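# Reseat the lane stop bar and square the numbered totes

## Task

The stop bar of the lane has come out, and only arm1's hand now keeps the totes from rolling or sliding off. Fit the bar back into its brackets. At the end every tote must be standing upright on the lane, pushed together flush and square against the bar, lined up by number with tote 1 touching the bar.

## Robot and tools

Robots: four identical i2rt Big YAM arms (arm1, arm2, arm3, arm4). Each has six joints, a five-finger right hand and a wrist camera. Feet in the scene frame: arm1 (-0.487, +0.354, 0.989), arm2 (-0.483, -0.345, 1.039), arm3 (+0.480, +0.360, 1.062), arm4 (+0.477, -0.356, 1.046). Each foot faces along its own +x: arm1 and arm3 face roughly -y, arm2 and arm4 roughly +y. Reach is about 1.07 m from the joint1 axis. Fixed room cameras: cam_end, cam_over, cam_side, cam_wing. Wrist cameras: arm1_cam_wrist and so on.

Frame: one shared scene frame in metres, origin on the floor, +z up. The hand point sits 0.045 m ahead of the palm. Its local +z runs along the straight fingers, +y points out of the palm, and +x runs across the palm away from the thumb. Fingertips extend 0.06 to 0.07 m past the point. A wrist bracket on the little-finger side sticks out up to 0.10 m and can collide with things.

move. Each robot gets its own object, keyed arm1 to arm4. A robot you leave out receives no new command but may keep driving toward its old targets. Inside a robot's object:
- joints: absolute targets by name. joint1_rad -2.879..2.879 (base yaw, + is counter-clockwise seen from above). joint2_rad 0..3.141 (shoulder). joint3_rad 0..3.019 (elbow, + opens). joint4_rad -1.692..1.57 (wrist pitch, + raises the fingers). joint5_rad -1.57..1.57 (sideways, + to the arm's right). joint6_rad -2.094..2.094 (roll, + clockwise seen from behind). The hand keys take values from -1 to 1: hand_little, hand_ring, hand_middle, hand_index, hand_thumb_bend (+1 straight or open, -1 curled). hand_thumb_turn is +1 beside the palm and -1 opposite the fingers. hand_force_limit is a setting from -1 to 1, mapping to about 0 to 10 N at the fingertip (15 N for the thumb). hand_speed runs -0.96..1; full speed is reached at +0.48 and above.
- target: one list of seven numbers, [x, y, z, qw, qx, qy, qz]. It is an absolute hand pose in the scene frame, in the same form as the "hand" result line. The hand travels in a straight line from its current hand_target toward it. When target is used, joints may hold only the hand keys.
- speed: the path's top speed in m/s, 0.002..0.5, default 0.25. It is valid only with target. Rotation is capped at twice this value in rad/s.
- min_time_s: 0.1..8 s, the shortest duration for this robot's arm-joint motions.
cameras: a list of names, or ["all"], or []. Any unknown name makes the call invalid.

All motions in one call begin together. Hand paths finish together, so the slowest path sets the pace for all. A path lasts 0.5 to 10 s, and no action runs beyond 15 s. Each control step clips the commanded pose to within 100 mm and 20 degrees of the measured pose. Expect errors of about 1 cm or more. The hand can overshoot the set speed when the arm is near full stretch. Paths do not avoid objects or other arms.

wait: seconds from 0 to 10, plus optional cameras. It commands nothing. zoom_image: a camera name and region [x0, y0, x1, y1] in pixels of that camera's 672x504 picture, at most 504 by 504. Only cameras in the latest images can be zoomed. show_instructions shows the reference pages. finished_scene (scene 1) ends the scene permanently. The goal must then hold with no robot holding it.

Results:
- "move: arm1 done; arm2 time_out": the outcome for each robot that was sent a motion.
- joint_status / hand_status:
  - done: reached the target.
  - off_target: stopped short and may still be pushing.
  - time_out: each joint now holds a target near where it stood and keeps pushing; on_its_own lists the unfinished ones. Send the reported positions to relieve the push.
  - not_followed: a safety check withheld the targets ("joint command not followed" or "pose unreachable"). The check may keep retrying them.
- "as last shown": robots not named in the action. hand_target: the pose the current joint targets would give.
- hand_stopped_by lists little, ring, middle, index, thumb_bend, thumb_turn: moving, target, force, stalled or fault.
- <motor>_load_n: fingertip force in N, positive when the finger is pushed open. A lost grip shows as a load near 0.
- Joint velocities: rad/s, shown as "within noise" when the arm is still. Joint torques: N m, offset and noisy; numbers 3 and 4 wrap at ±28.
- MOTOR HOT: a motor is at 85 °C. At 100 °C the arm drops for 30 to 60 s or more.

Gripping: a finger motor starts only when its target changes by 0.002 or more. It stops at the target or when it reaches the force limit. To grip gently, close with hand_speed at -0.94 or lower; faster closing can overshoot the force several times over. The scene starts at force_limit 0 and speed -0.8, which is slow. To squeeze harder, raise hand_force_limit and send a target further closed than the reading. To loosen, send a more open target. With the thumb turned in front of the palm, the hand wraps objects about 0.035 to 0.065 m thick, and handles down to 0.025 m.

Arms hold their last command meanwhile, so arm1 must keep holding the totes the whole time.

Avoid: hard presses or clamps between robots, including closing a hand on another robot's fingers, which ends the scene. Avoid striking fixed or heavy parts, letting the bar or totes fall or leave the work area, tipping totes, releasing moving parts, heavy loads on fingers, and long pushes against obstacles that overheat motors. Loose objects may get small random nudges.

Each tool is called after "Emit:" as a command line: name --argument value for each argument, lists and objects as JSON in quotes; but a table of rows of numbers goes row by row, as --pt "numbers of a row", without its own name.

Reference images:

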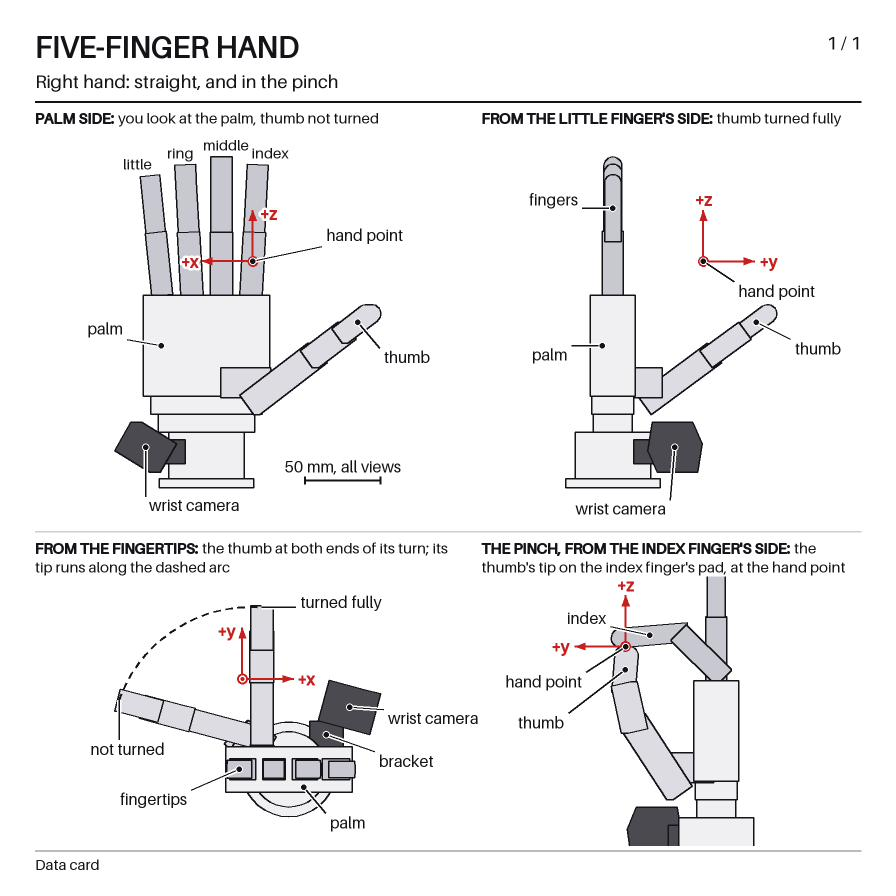

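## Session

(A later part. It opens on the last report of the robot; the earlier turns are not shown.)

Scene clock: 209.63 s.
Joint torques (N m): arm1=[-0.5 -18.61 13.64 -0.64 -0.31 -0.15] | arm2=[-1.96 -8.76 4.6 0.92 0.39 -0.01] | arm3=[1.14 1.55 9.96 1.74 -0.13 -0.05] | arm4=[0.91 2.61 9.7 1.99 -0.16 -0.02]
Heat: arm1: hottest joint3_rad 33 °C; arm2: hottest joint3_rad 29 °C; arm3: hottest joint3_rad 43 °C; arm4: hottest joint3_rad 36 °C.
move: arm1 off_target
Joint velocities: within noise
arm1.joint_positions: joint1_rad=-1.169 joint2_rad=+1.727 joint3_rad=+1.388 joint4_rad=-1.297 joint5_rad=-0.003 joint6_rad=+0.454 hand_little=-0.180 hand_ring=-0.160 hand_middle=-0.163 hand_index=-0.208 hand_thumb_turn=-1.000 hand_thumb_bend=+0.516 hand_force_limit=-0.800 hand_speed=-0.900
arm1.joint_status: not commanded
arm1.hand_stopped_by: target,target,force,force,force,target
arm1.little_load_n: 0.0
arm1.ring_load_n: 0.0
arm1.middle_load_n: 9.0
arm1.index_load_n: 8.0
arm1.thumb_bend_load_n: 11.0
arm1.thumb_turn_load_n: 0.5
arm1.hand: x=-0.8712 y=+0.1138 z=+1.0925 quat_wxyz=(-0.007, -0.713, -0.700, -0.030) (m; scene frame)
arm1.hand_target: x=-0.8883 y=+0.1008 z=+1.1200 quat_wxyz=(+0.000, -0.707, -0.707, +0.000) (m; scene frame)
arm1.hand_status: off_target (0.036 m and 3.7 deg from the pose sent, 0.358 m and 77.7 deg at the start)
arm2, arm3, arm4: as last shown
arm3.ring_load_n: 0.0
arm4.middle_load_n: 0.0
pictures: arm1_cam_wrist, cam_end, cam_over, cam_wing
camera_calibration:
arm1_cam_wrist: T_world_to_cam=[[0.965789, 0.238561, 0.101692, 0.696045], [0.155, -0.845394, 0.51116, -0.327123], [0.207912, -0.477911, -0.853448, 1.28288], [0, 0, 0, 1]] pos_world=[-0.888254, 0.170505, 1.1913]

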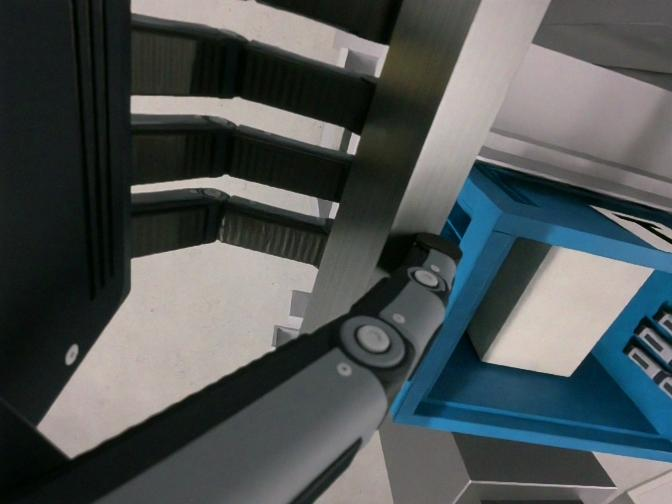

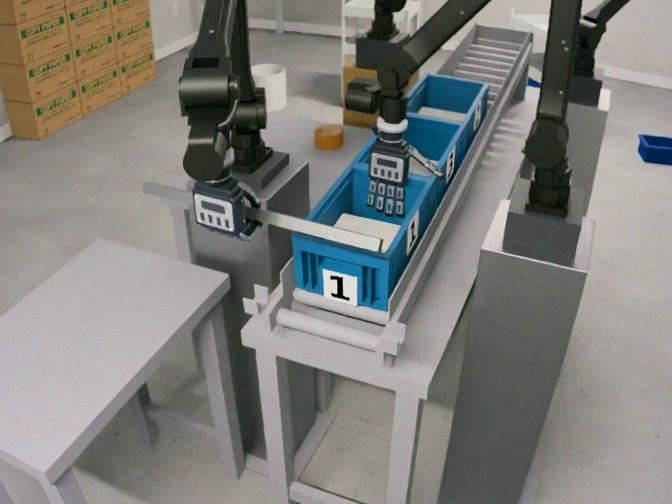

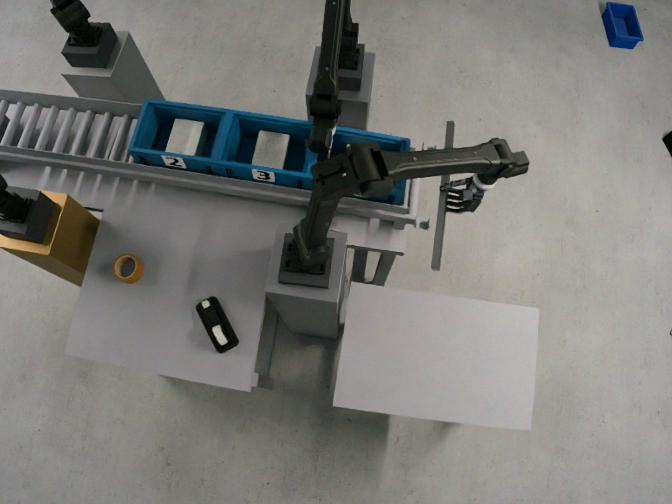

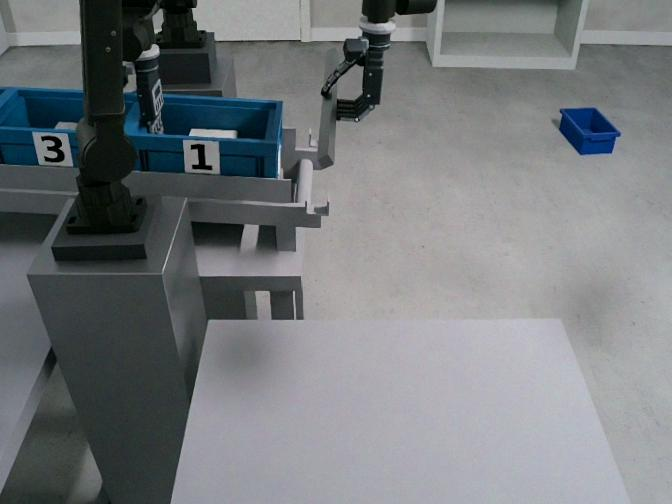

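Emit:
move --arm1 '{"target":[-0.860,-0.02,1.05,-0.171,-0.686,-0.686,-0.171],"speed":0.2}' --cameras '["arm1_cam_wrist","cam_wing","cam_end","cam_over"]'

Emit:
zoom_image --camera "cam_wing" --region '[250, 60, 400, 240]'

Emit:
zoom_image --camera "cam_end" --region '[150, 180, 450, 380]'

Scene clock: 214.73 s.
Joint torques (N m): arm1=[-0.38 -24.94 11.51 -1.83 -0.84 0.04] | arm2=[-2.14 -8.82 4.53 0.96 0.39 -0.01] | arm3=[1.26 1.67 10.07 1.72 -0.13 -0.03] | arm4=[0.73 2.78 9.94 1.89 -0.16 -0.05]
Heat: arm1: hottest joint3_rad 34 °C; arm2: hottest joint3_rad 29 °C; arm3: hottest joint3_rad 43 °C; arm4: hottest joint3_rad 36 °C.
move: arm1 off_target
Joint velocities: within noise
arm1.joint_positions: joint1_rad=-1.031 joint2_rad=+2.190 joint3_rad=+1.757 joint4_rad=-1.600 joint5_rad=-0.258 joint6_rad=+0.521 hand_little=-0.180 hand_ring=-0.160 hand_middle=-0.163 hand_index=-0.208 hand_thumb_turn=-1.000 hand_thumb_bend=+0.516 hand_force_limit=-0.800 hand_speed=-0.900
arm1.joint_status: not commanded
arm1.hand_stopped_by: target,target,force,force,force,target
arm1.little_load_n: 0.0
arm1.ring_load_n: 0.5
arm1.middle_load_n: 9.0
arm1.index_load_n: 8.5
arm1.thumb_bend_load_n: 10.5
arm1.thumb_turn_load_n: 0.0
arm1.hand: x=-0.8507 y=-0.0052 z=+1.0238 quat_wxyz=(-0.170, -0.687, -0.680, -0.191) (m; scene frame)
arm1.hand_target: x=-0.8588 y=-0.0192 z=+1.0500 quat_wxyz=(-0.171, -0.686, -0.686, -0.171) (m; scene frame)
arm1.hand_status: off_target (0.032 m and 2.4 deg from the pose sent, 0.141 m and 25.1 deg at the start)
arm2, arm3, arm4: as last shown
pictures: arm1_cam_wrist, cam_end, cam_over, cam_wing
camera_calibration:
arm1_cam_wrist: T_world_to_cam=[[0.81814, 0.240981, 0.522087, 0.155571], [-0.0912586, -0.842025, 0.531663, -0.626313], [0.567731, -0.482619, -0.666903, 1.2782], [0, 0, 0, 1]] pos_world=[-0.910109, 0.0520228, 1.1042]

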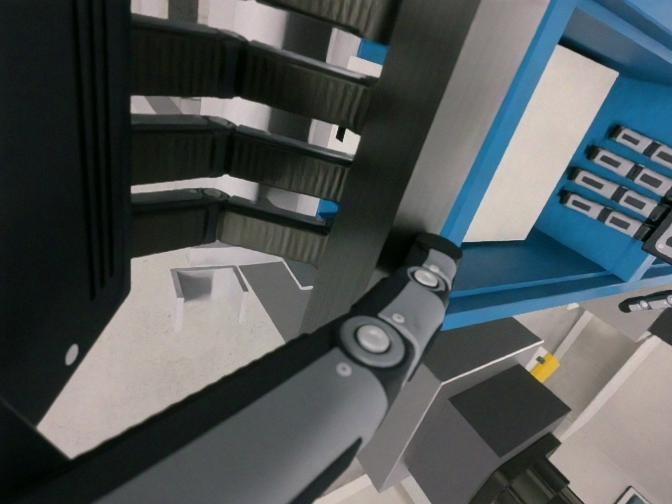

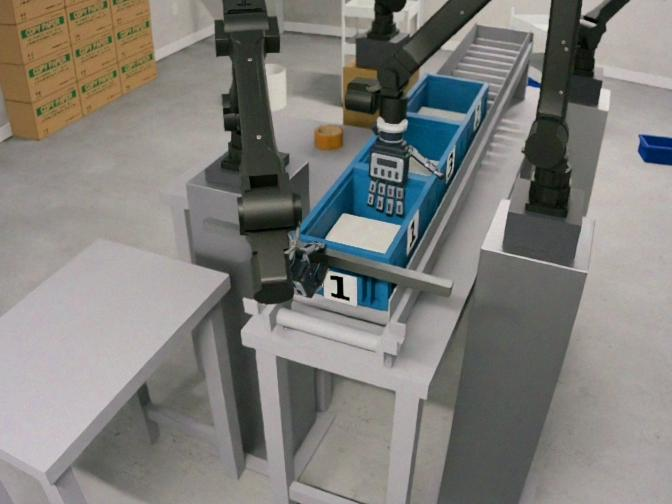

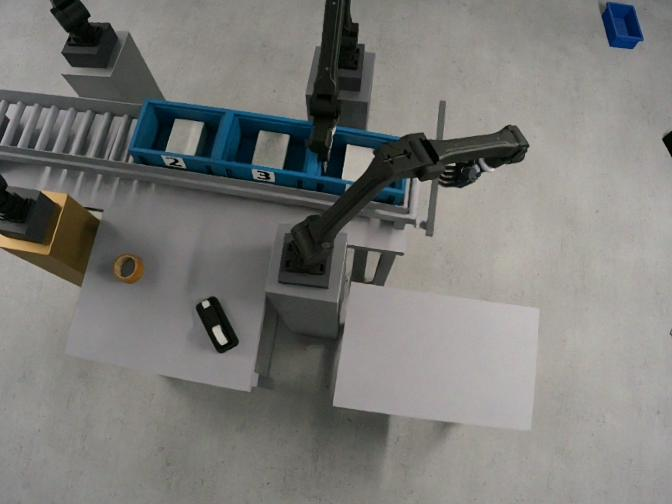

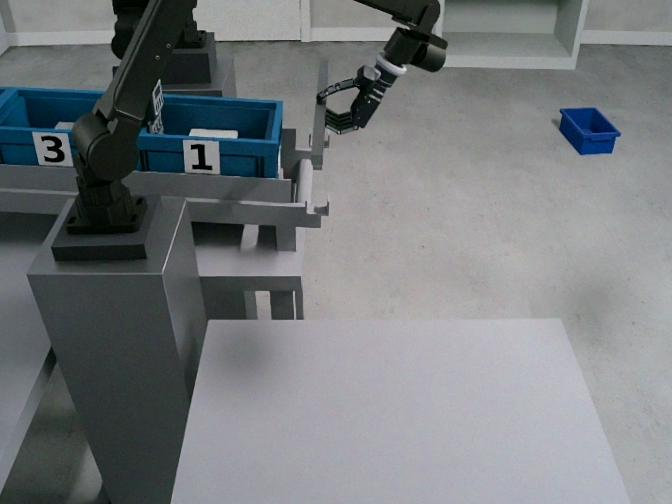

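Scaled by 2.800 from the camera's 672x504 image, which has a finer 960x720 frame.

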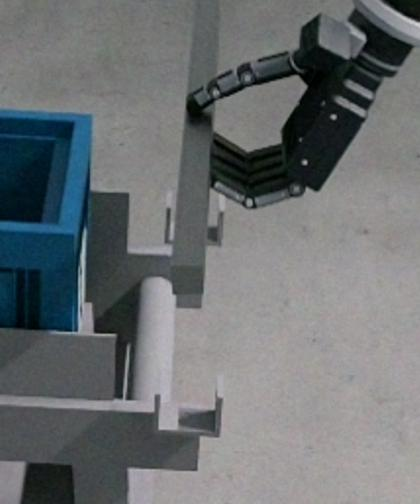

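Scaled by 1.680 from the camera's 672x504 image, which has a finer 960x720 frame.

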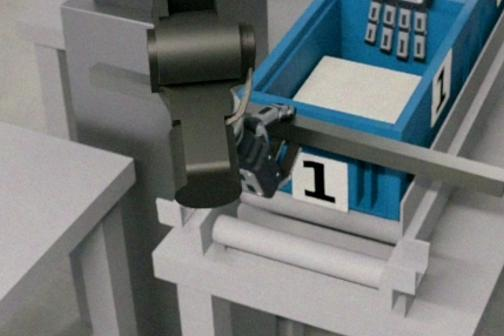

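Emit:
move --arm1 '{"target":[-0.856,-0.003,0.950,-0.171,-0.686,-0.686,-0.171],"speed":0.1}' --cameras '["arm1_cam_wrist","cam_wing","cam_end","cam_over"]'

Emit:
zoom_image --camera "cam_wing" --region '[260, 80, 380, 240]'

Emit:
zoom_image --camera "cam_end" --region '[150, 180, 450, 380]'

Emit:
zoom_image --camera "cam_over" --region '[380, 90, 500, 250]'

Scene clock: 224.67 s.
Joint torques (N m): arm1=[-1.73 -25.17 6.82 -0.87 -0.66 -0.13] | arm2=[-2.14 -9.11 4.59 1.01 0.39 -0.04] | arm3=[1.2 1.49 9.91 1.78 -0.13 -0.01] | arm4=[1.08 3.43 9.85 2.03 -0.13 -0.02]
Heat: arm1: hottest joint3_rad 35 °C; arm2: hottest joint3_rad 29 °C; arm3: hottest joint3_rad 43 °C; arm4: hottest joint3_rad 36 °C.
move: arm1 off_target
Joint velocities: within noise
arm1.joint_positions: joint1_rad=-1.031 joint2_rad=+2.286 joint3_rad=+1.692 joint4_rad=-1.417 joint5_rad=-0.254 joint6_rad=+0.519 hand_little=-0.180 hand_ring=-0.160 hand_middle=-0.163 hand_index=-0.208 hand_thumb_turn=-1.000 hand_thumb_bend=+0.516 hand_force_limit=-0.800 hand_speed=-0.900
arm1.joint_status: not commanded
arm1.hand_stopped_by: target,target,force,force,force,target
arm1.little_load_n: 0.0
arm1.ring_load_n: 0.0
arm1.middle_load_n: 9.5
arm1.index_load_n: 8.5
arm1.thumb_bend_load_n: 10.5
arm1.thumb_turn_load_n: 0.0
arm1.hand: x=-0.8509 y=-0.0034 z=+0.9391 quat_wxyz=(-0.166, -0.687, -0.684, -0.180) (m; scene frame)
arm1.hand_target: x=-0.8559 y=-0.0030 z=+0.9498 quat_wxyz=(-0.171, -0.686, -0.686, -0.171) (m; scene frame)
arm1.hand_status: off_target (0.012 m and 1.2 deg from the pose sent, 0.074 m and 2.4 deg at the start)
arm2: as last shown
arm3.joint_positions: joint1_rad=+0.859 joint2_rad=+0.647 joint3_rad=+1.405 joint4_rad=-1.258 joint5_rad=-0.252 joint6_rad=-1.430 hand_little=+1.000 hand_ring=+1.000 hand_middle=+1.000 hand_index=+1.000 hand_thumb_turn=+1.000 hand_thumb_bend=+1.000 hand_force_limit=+0.000 hand_speed=-0.800
arm3.joint_status: not commanded
arm3.hand_stopped_by: target,target,target,target,target,target
arm3.little_load_n: 0.0
arm3.ring_load_n: 0.0
arm3.middle_load_n: 0.0
arm3.index_load_n: 0.0
arm3.thumb_bend_load_n: 0.0
arm3.thumb_turn_load_n: 0.0
arm3.hand: x=+0.6672 y=+0.1753 z=+1.5705 quat_wxyz=(+0.036, +0.799, -0.304, +0.517) (m; scene frame)
arm3.hand_target: x=+0.6664 y=+0.1758 z=+1.5841 quat_wxyz=(+0.041, +0.793, -0.299, +0.529) (m; scene frame)
arm3.hand_status: not commanded
arm4.joint_positions: joint1_rad=+0.888 joint2_rad=+0.590 joint3_rad=+1.406 joint4_rad=-1.237 joint5_rad=-0.221 joint6_rad=-0.977 hand_little=+1.000 hand_ring=+1.000 hand_middle=+1.000 hand_index=+1.000 hand_thumb_turn=+1.000 hand_thumb_bend=+1.000 hand_force_limit=+0.000 hand_speed=-0.800
arm4.joint_status: not commanded
arm4.hand_stopped_by: target,target,target,target,target,target
arm4.little_load_n: 0.0
arm4.ring_load_n: 0.0
arm4.middle_load_n: 0.0
arm4.index_load_n: -0.5
arm4.thumb_bend_load_n: 0.0
arm4.thumb_turn_load_n: 0.0
arm4.hand: x=+0.2887 y=-0.2250 z=+1.5575 quat_wxyz=(-0.544, +0.441, +0.710, -0.071) (m; scene frame)
arm4.hand_target: x=+0.2900 y=-0.2261 z=+1.5702 quat_wxyz=(-0.556, +0.436, +0.705, -0.070) (m; scene frame)
arm4.hand_status: not commanded
pictures: arm1_cam_wrist, cam_end, cam_over, cam_wing
camera_calibration:
arm1_cam_wrist: T_world_to_cam=[[0.828337, 0.24901, 0.501849, 0.227223], [-0.0767756, -0.836882, 0.541972, -0.577092], [0.554945, -0.487465, -0.674102, 1.21854], [0, 0, 0, 1]] pos_world=[-0.908747, 0.0544585, 1.02016]

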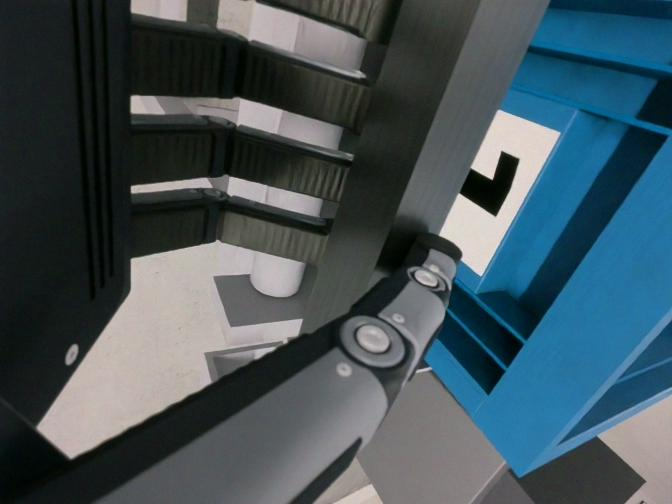

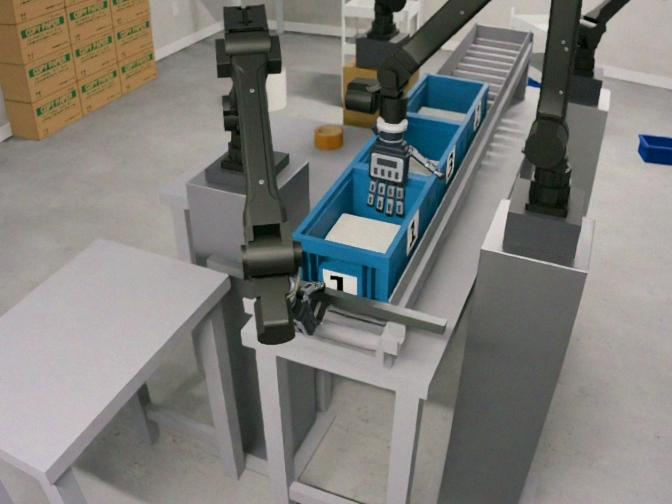

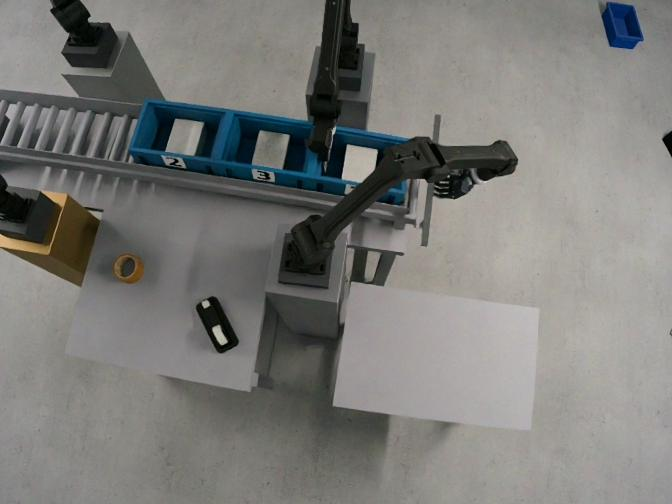

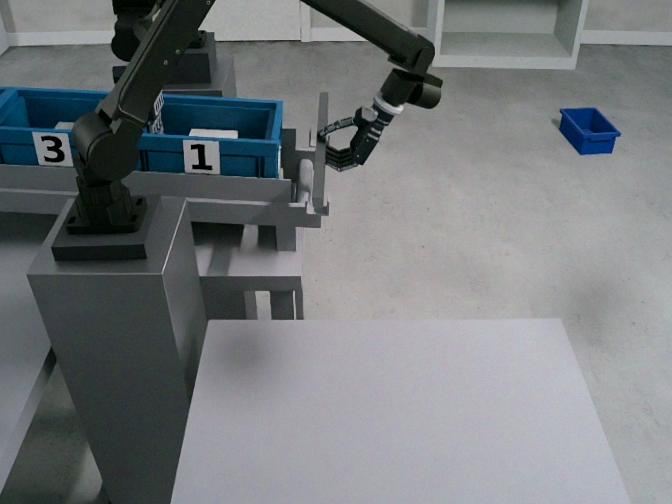

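Scaled by 3.150 from the camera's 672x504 image, which has a finer 960x720 frame.

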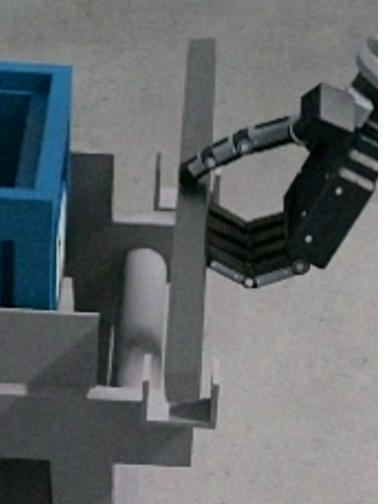

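Scaled by 1.680 from the camera's 672x504 image, which has a finer 960x720 frame.

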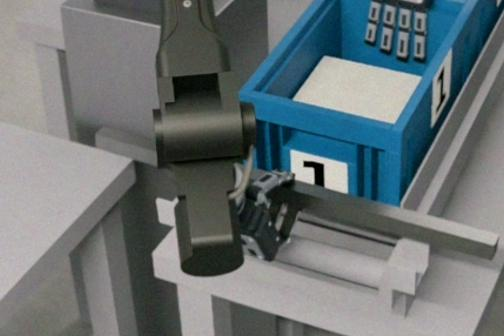

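Scaled by 3.150 from the camera's 672x504 image, which has a finer 960x720 frame.

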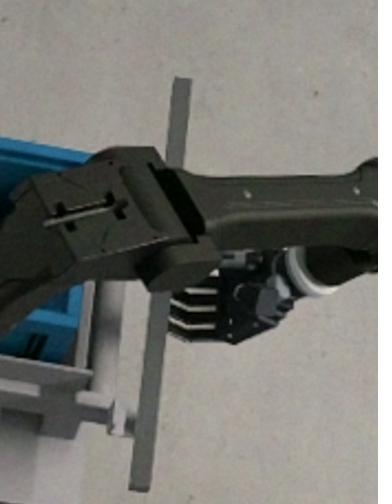

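Emit:
move --arm1 '{"target":[-0.8495,-0.003,0.940,-0.1694,-0.6795,-0.6925,-0.1726],"speed":0.05}' --cameras '["arm1_cam_wrist","cam_wing"]'

Emit:
zoom_image --camera "cam_wing" --region '[270, 90, 370, 240]'

Scene clock: 228.97 s.
Joint torques (N m): arm1=[-1.08 -24.41 6.53 -0.85 -0.64 -0.19] | arm2=[-2.2 -9.11 4.62 1.01 0.38 -0.03] | arm3=[1.32 1.73 10.03 1.78 -0.12 -0.04] | arm4=[0.44 2.9 9.83 1.94 -0.2 -0.05]
Heat: arm1: hottest joint3_rad 35 °C; arm2: hottest joint3_rad 29 °C; arm3: hottest joint3_rad 43 °C; arm4: hottest joint3_rad 36 °C.
move: arm1 done
Joint velocities: within noise
arm1.joint_positions: joint1_rad=-1.031 joint2_rad=+2.286 joint3_rad=+1.678 joint4_rad=-1.394 joint5_rad=-0.251 joint6_rad=+0.510 hand_little=-0.180 hand_ring=-0.160 hand_middle=-0.163 hand_index=-0.208 hand_thumb_turn=-1.000 hand_thumb_bend=+0.516 hand_force_limit=-0.800 hand_speed=-0.900
arm1.joint_status: not commanded
arm1.hand_stopped_by: target,target,force,force,force,target
arm1.little_load_n: 0.0
arm1.ring_load_n: 0.0
arm1.middle_load_n: 9.0
arm1.index_load_n: 8.0
arm1.thumb_bend_load_n: 10.5
arm1.thumb_turn_load_n: 0.0
arm1.hand: x=-0.8496 y=-0.0015 z=+0.9334 quat_wxyz=(-0.165, -0.684, -0.688, -0.176) (m; scene frame)
arm1.hand_target: x=-0.8495 y=-0.0031 z=+0.9401 quat_wxyz=(-0.169, -0.680, -0.693, -0.172) (m; scene frame)
arm1.hand_status: done (0.007 m and 1.0 deg from the pose sent, 0.002 m and 1.6 deg at the start)
arm2, arm3, arm4: as last shown
arm3.thumb_bend_load_n: -0.5
arm3.thumb_turn_load_n: -0.5
arm4.middle_load_n: 0.5
arm4.index_load_n: 0.0
pictures: arm1_cam_wrist, cam_wing
camera_calibration:
arm1_cam_wrist: T_world_to_cam=[[0.829711, 0.260242, 0.493816, 0.237239], [-0.0644141, -0.834119, 0.547811, -0.56719], [0.554464, -0.486333, -0.675314, 1.2157], [0, 0, 0, 1]] pos_world=[-0.907437, 0.0563911, 1.01454]

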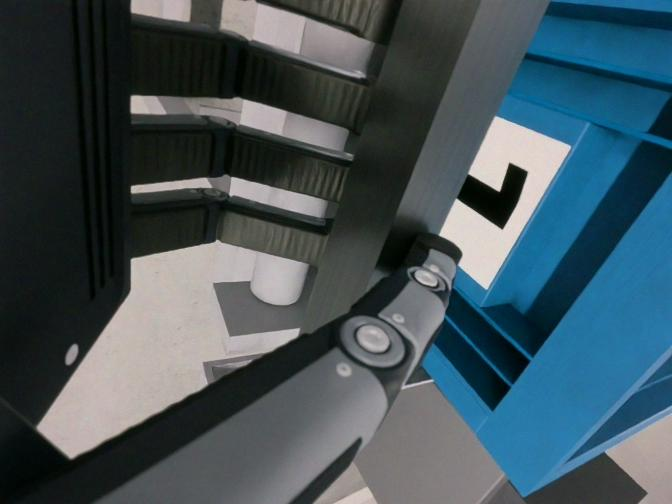

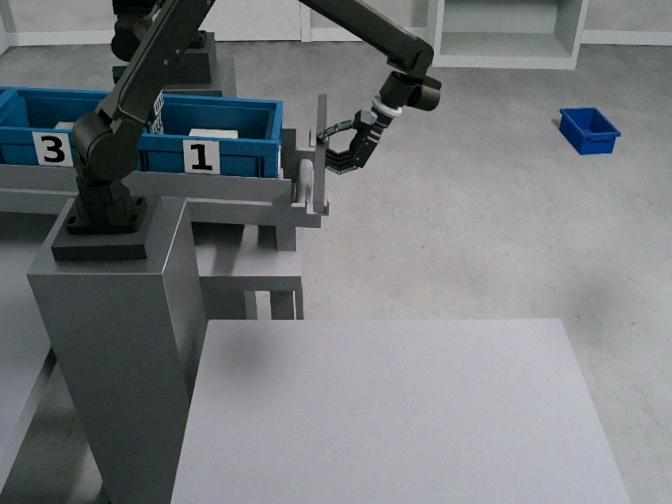

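Scaled by 3.360 from the camera's 672x504 image, which has a finer 960x720 frame.

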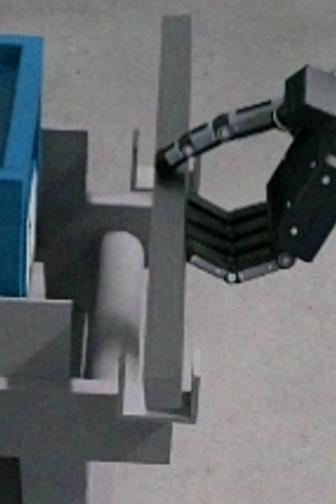

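Emit:
move --arm1 '{"target":[-0.8455,-0.003,0.925,-0.1683,-0.6754,-0.6966,-0.1737],"speed":0.05}' --cameras '["arm1_cam_wrist","cam_wing"]'

Emit:
zoom_image --camera "cam_wing" --region '[270, 90, 370, 240]'

Scene clock: 232.03 s.
Joint torques (N m): arm1=[-0.56 -25.11 6.54 -0.9 -0.64 -0.13] | arm2=[-1.96 -8.53 4.66 0.96 0.39 -0.05] | arm3=[1.2 1.73 10.04 1.74 -0.12 -0.04] | arm4=[1.55 2.84 9.78 1.95 -0.22 -0.03]
Heat: arm1: hottest joint3_rad 35 °C; arm2: hottest joint3_rad 29 °C; arm3: hottest joint3_rad 43 °C; arm4: hottest joint3_rad 36 °C.
move: arm1 done
Joint velocities: within noise
arm1.joint_positions: joint1_rad=-1.031 joint2_rad=+2.309 joint3_rad=+1.665 joint4_rad=-1.365 joint5_rad=-0.248 joint6_rad=+0.505 hand_little=-0.180 hand_ring=-0.160 hand_middle=-0.163 hand_index=-0.208 hand_thumb_turn=-1.000 hand_thumb_bend=+0.516 hand_force_limit=-0.800 hand_speed=-0.900
arm1.joint_status: not commanded
arm1.hand_stopped_by: target,target,force,force,force,target
arm1.little_load_n: 0.0
arm1.ring_load_n: 0.5
arm1.middle_load_n: 9.5
arm1.index_load_n: 8.5
arm1.thumb_bend_load_n: 10.5
arm1.thumb_turn_load_n: 0.5
arm1.hand: x=-0.8466 y=+0.0015 z=+0.9164 quat_wxyz=(-0.165, -0.682, -0.690, -0.179) (m; scene frame)
arm1.hand_target: x=-0.8454 y=-0.0030 z=+0.9249 quat_wxyz=(-0.168, -0.675, -0.697, -0.174) (m; scene frame)
arm1.hand_status: done (0.010 m and 1.3 deg from the pose sent, 0.009 m and 1.5 deg at the start)
arm2, arm3, arm4: as last shown
arm3.thumb_bend_load_n: 0.0
arm3.thumb_turn_load_n: 0.0
arm4.middle_load_n: 0.0
pictures: arm1_cam_wrist, cam_wing
camera_calibration:
arm1_cam_wrist: T_world_to_cam=[[0.826264, 0.263577, 0.49781, 0.235806], [-0.0617293, -0.836072, 0.545135, -0.550543], [0.559891, -0.481155, -0.674546, 1.2078], [0, 0, 0, 1]] pos_world=[-0.905056, 0.05869, 0.997448]

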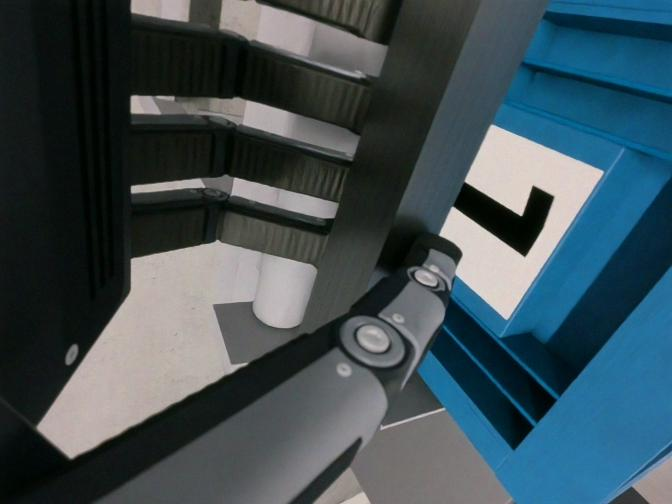

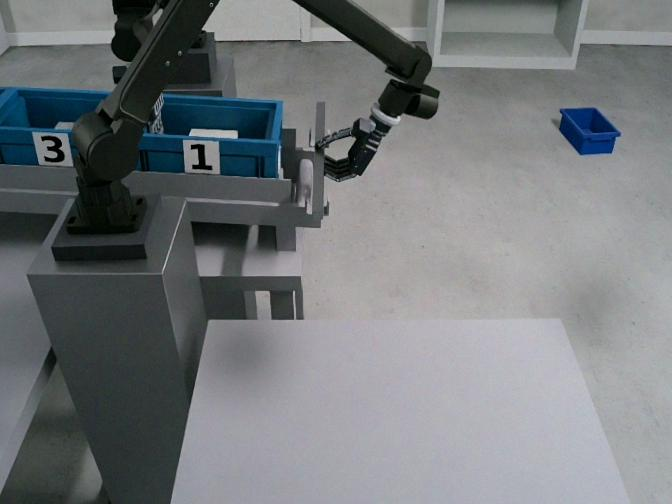

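Scaled by 3.360 from the camera's 672x504 image, which has a finer 960x720 frame.

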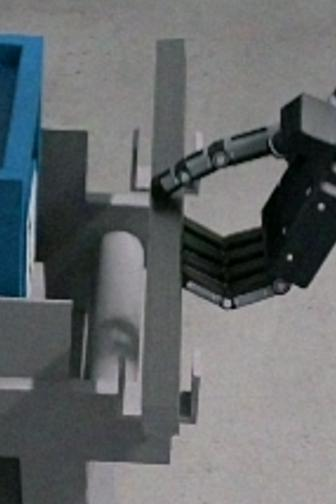

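Emit:
move --arm1 '{"target":[-0.8445,-0.003,0.903,-0.1683,-0.6754,-0.6966,-0.1737],"speed":0.04}' --cameras '["cam_wing"]'

Emit:
zoom_image --camera "cam_wing" --region '[270, 90, 370, 240]'

Scene clock: 234.80 s.
Joint torques (N m): arm1=[-0.44 -24.82 6.19 -0.88 -0.66 -0.12] | arm2=[-2.08 -8.88 4.57 1.09 0.38 -0.04] | arm3=[1.38 1.55 9.99 1.76 -0.14 -0.04] | arm4=[0.26 2.96 9.91 1.69 -0.21 0]
Heat: arm1: hottest joint3_rad 35 °C; arm2: hottest joint3_rad 29 °C; arm3: hottest joint3_rad 43 °C; arm4: hottest joint3_rad 36 °C.
move: arm1 done
Joint velocities: within noise
arm1.joint_positions: joint1_rad=-1.031 joint2_rad=+2.342 joint3_rad=+1.662 joint4_rad=-1.327 joint5_rad=-0.248 joint6_rad=+0.504 hand_little=-0.180 hand_ring=-0.160 hand_middle=-0.163 hand_index=-0.208 hand_thumb_turn=-1.000 hand_thumb_bend=+0.516 hand_force_limit=-0.800 hand_speed=-0.900
arm1.joint_status: not commanded
arm1.hand_stopped_by: target,target,force,force,force,target
arm1.little_load_n: 0.0
arm1.ring_load_n: 0.0
arm1.middle_load_n: 9.0
arm1.index_load_n: 8.0
arm1.thumb_bend_load_n: 11.0
arm1.thumb_turn_load_n: 0.0
arm1.hand: x=-0.8459 y=+0.0021 z=+0.8946 quat_wxyz=(-0.165, -0.682, -0.690, -0.179) (m; scene frame)
arm1.hand_target: x=-0.8445 y=-0.0030 z=+0.9029 quat_wxyz=(-0.168, -0.675, -0.697, -0.174) (m; scene frame)
arm1.hand_status: done (0.010 m and 1.3 deg from the pose sent, 0.014 m and 1.3 deg at the start)
arm2, arm3, arm4: as last shown
pictures: cam_wing

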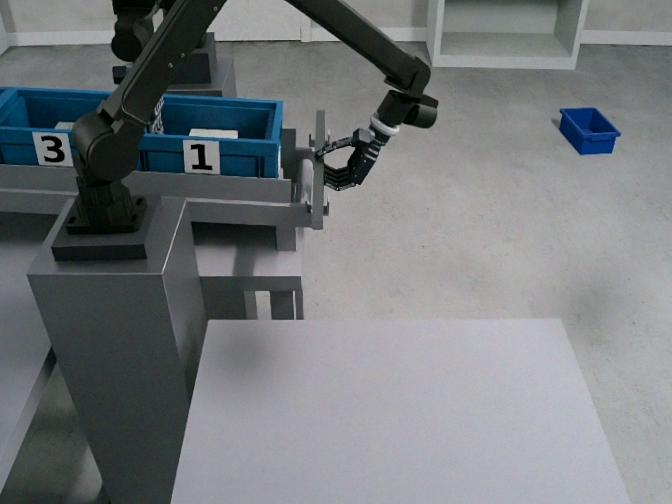

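Scaled by 3.360 from the camera's 672x504 image, which has a finer 960x720 frame.

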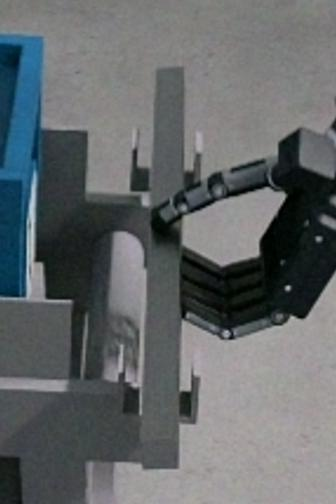

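Emit:
move --arm1 '{"target":[-0.8445,-0.003,0.882,-0.1683,-0.6754,-0.6966,-0.1737],"speed":0.04}'

Emit:
move --arm1 '{"target":[-0.8445,-0.003,0.872,-0.1683,-0.6754,-0.6966,-0.1737],"speed":0.03}' --cameras '["cam_wing","cam_end","arm1_cam_wrist"]'

Emit:
zoom_image --camera "cam_wing" --region '[270, 90, 370, 240]'

Emit:
zoom_image --camera "cam_end" --region '[200, 220, 450, 380]'

Scene clock: 237.23 s.
Joint torques (N m): arm1=[-0.44 -24.76 6.16 -0.91 -0.67 -0.12] | arm2=[-2.08 -8.82 4.55 0.98 0.39 -0.06] | arm3=[1.38 1.61 9.96 1.72 -0.13 -0.03] | arm4=[1.14 2.73 10 1.77 -0.18 -0.03]
Heat: arm1: hottest joint3_rad 35 °C; arm2: hottest joint3_rad 29 °C; arm3: hottest joint3_rad 43 °C; arm4: hottest joint3_rad 36 °C.
move: arm1 off_target
Joint velocities: within noise
arm1.joint_positions: joint1_rad=-1.031 joint2_rad=+2.378 joint3_rad=+1.662 joint4_rad=-1.294 joint5_rad=-0.248 joint6_rad=+0.504 hand_little=-0.180 hand_ring=-0.160 hand_middle=-0.163 hand_index=-0.208 hand_thumb_turn=-1.000 hand_thumb_bend=+0.516 hand_force_limit=-0.800 hand_speed=-0.900
arm1.joint_status: not commanded
arm1.hand_stopped_by: target,target,force,force,force,target
arm1.little_load_n: 0.0
arm1.ring_load_n: 0.0
arm1.middle_load_n: 9.0
arm1.index_load_n: 8.0
arm1.thumb_bend_load_n: 10.5
arm1.thumb_turn_load_n: 0.5
arm1.hand: x=-0.8448 y=+0.0031 z=+0.8729 quat_wxyz=(-0.165, -0.682, -0.690, -0.180) (m; scene frame)
arm1.hand_target: x=-0.8445 y=-0.0030 z=+0.8820 quat_wxyz=(-0.168, -0.675, -0.697, -0.174) (m; scene frame)
arm1.hand_status: off_target (0.011 m and 1.3 deg from the pose sent, 0.014 m and 1.3 deg at the start)
arm2, arm3, arm4: as last shown
pictures: none

Scene clock: 238.20 s.
Joint torques (N m): arm1=[-0.38 -23.65 6.37 -0.59 -0.67 -0.11] | arm2=[-2.2 -8.59 4.59 1.05 0.38 -0.02] | arm3=[1.2 1.38 10.02 1.73 -0.12 -0.04] | arm4=[1.08 2.96 9.87 1.84 -0.14 -0.05]
Heat: arm1: hottest joint3_rad 35 °C; arm2: hottest joint3_rad 29 °C; arm3: hottest joint3_rad 43 °C; arm4: hottest joint3_rad 36 °C.
move: arm1 done
Joint velocities: within noise
arm1.joint_positions: joint1_rad=-1.031 joint2_rad=+2.380 joint3_rad=+1.662 joint4_rad=-1.287 joint5_rad=-0.248 joint6_rad=+0.503 hand_little=-0.180 hand_ring=-0.160 hand_middle=-0.163 hand_index=-0.208 hand_thumb_turn=-1.000 hand_thumb_bend=+0.516 hand_force_limit=-0.800 hand_speed=-0.900
arm1.joint_status: not commanded
arm1.hand_stopped_by: target,target,force,force,force,target
arm1.little_load_n: 0.0
arm1.ring_load_n: 0.0
arm1.middle_load_n: 8.5
arm1.index_load_n: 7.5
arm1.thumb_bend_load_n: 11.0
arm1.thumb_turn_load_n: 0.0
arm1.hand: x=-0.8458 y=+0.0025 z=+0.8714 quat_wxyz=(-0.164, -0.682, -0.691, -0.177) (m; scene frame)
arm1.hand_target: x=-0.8444 y=-0.0030 z=+0.8720 quat_wxyz=(-0.168, -0.675, -0.697, -0.174) (m; scene frame)
arm1.hand_status: done (0.006 m and 1.2 deg from the pose sent, 0.006 m and 1.4 deg at the start)
arm2.joint_positions: joint1_rad=-0.045 joint2_rad=+1.582 joint3_rad=+0.720 joint4_rad=-0.694 joint5_rad=-0.025 joint6_rad=-1.574 hand_little=+1.000 hand_ring=+1.000 hand_middle=+1.000 hand_index=+1.000 hand_thumb_turn=+1.000 hand_thumb_bend=+1.000 hand_force_limit=+0.000 hand_speed=-0.800
arm2.joint_status: not commanded
arm2.hand_stopped_by: target,target,target,target,target,target
arm2.little_load_n: 0.0
arm2.ring_load_n: 0.0
arm2.middle_load_n: 0.0
arm2.index_load_n: 0.0
arm2.thumb_bend_load_n: 0.0
arm2.thumb_turn_load_n: 0.0
arm2.hand: x=-0.4283 y=-0.0287 z=+0.9889 quat_wxyz=(-0.010, +0.704, +0.710, +0.003) (m; scene frame)
arm2.hand_target: x=-0.4204 y=-0.0353 z=+0.9805 quat_wxyz=(+0.000, +0.707, +0.707, +0.000) (m; scene frame)
arm2.hand_status: not commanded
arm3, arm4: as last shown
pictures: arm1_cam_wrist, cam_end, cam_wing
camera_calibration:
arm1_cam_wrist: T_world_to_cam=[[0.827539, 0.265731, 0.494537, 0.261152], [-0.0591553, -0.834709, 0.547505, -0.525001], [0.558284, -0.482336, -0.675034, 1.1766], [0, 0, 0, 1]] pos_world=[-0.904048, 0.0598994, 0.95254]

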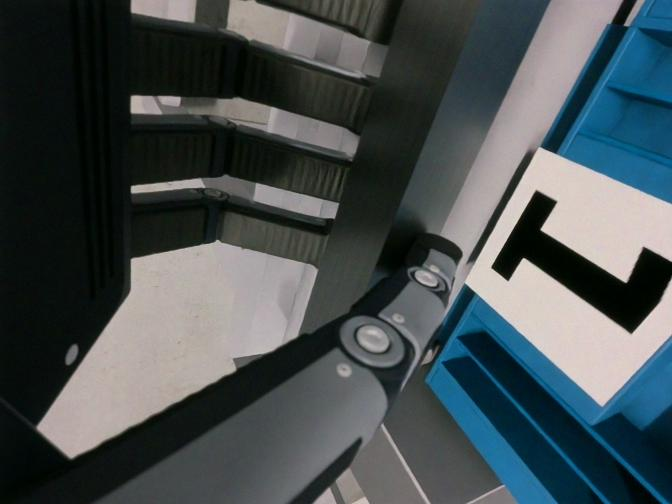

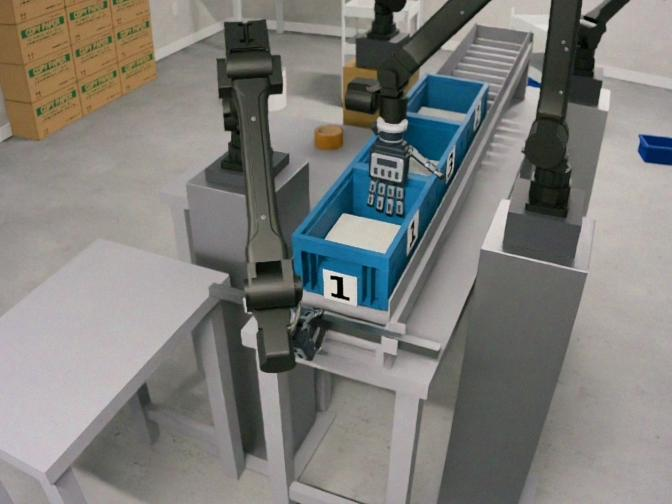

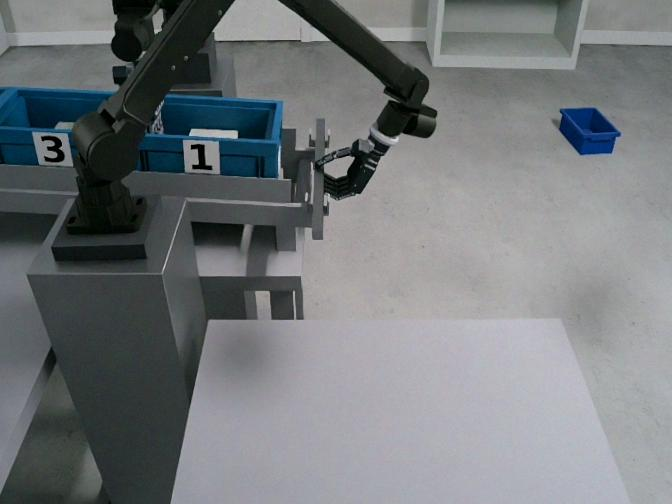

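Scaled by 3.360 from the camera's 672x504 image, which has a finer 960x720 frame.

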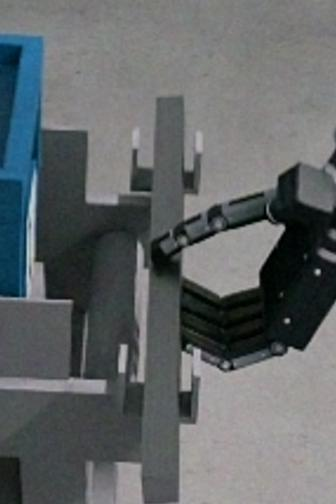

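Scaled by 2.016 from the camera's 672x504 image, which has a finer 960x720 frame.

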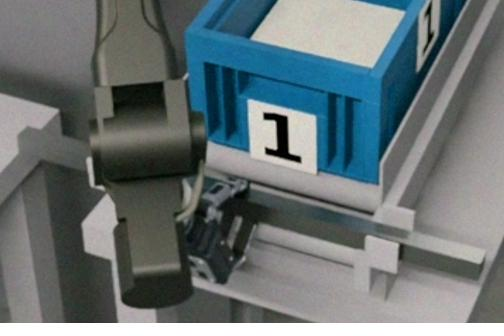

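Emit:
move --arm1 '{"target":[-0.8445,-0.003,0.866,-0.1683,-0.6754,-0.6966,-0.1737],"speed":0.03}' --cameras '["cam_wing","cam_end"]'

Emit:
zoom_image --camera "cam_wing" --region '[270, 90, 370, 240]'

Emit:
zoom_image --camera "cam_end" --region '[200, 250, 450, 380]'

Scene clock: 239.97 s.
Joint torques (N m): arm1=[-0.5 -22.83 6.48 -0.31 -0.58 -0.09] | arm2=[-2.32 -8.41 4.52 0.98 0.36 -0.03] | arm3=[1.14 1.44 9.92 1.8 -0.13 -0.04] | arm4=[0.62 3.08 10.02 1.96 -0.21 -0.01]
Heat: arm1: hottest joint2_rad 35 °C; arm2: hottest joint3_rad 29 °C; arm3: hottest joint3_rad 43 °C; arm4: hottest joint3_rad 36 °C.
move: arm1 done
Joint velocities: within noise
arm1.joint_positions: joint1_rad=-1.031 joint2_rad=+2.380 joint3_rad=+1.662 joint4_rad=-1.286 joint5_rad=-0.250 joint6_rad=+0.501 hand_little=-0.180 hand_ring=-0.160 hand_middle=-0.163 hand_index=-0.208 hand_thumb_turn=-1.000 hand_thumb_bend=+0.516 hand_force_limit=-0.800 hand_speed=-0.900
arm1.joint_status: not commanded
arm1.hand_stopped_by: target,target,force,force,force,target
arm1.little_load_n: 0.0
arm1.ring_load_n: 0.0
arm1.middle_load_n: 8.0
arm1.index_load_n: 7.5
arm1.thumb_bend_load_n: 11.5
arm1.thumb_turn_load_n: 0.5
arm1.hand: x=-0.8457 y=+0.0023 z=+0.8711 quat_wxyz=(-0.165, -0.681, -0.691, -0.177) (m; scene frame)
arm1.hand_target: x=-0.8445 y=-0.0030 z=+0.8661 quat_wxyz=(-0.168, -0.675, -0.697, -0.174) (m; scene frame)
arm1.hand_status: done (0.007 m and 1.0 deg from the pose sent, 0.008 m and 1.2 deg at the start)
arm2, arm3, arm4: as last shown
arm2.index_load_n: -0.5
pictures: cam_end, cam_wing

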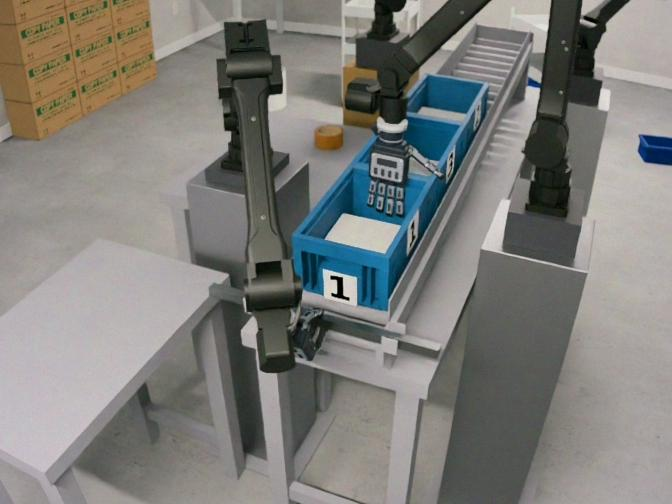

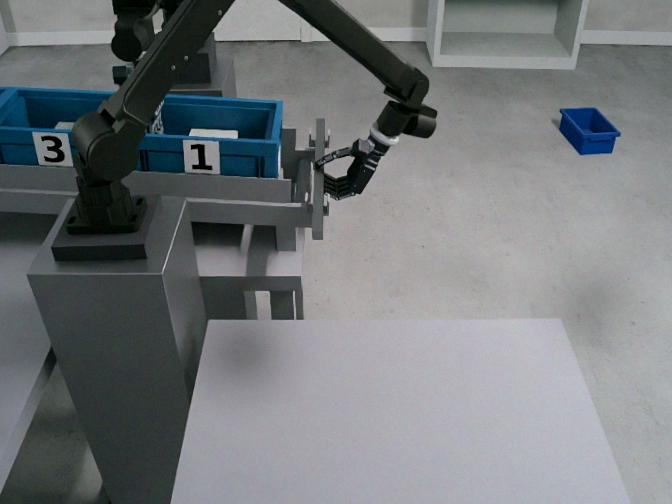

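Scaled by 3.360 from the camera's 672x504 image, which has a finer 960x720 frame.

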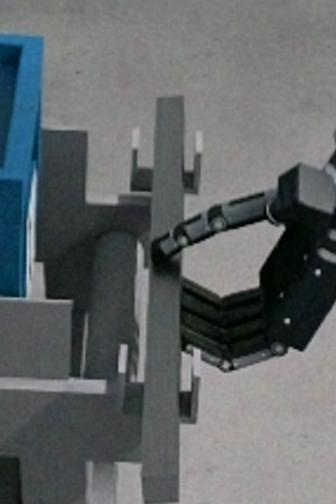

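Scaled by 2.016 from the camera's 672x504 image, which has a finer 960x720 frame.

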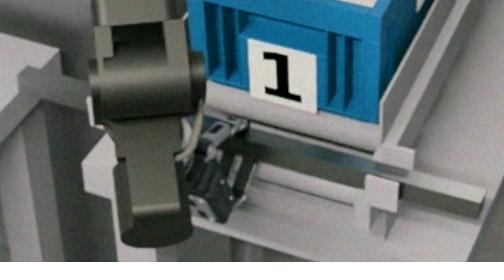

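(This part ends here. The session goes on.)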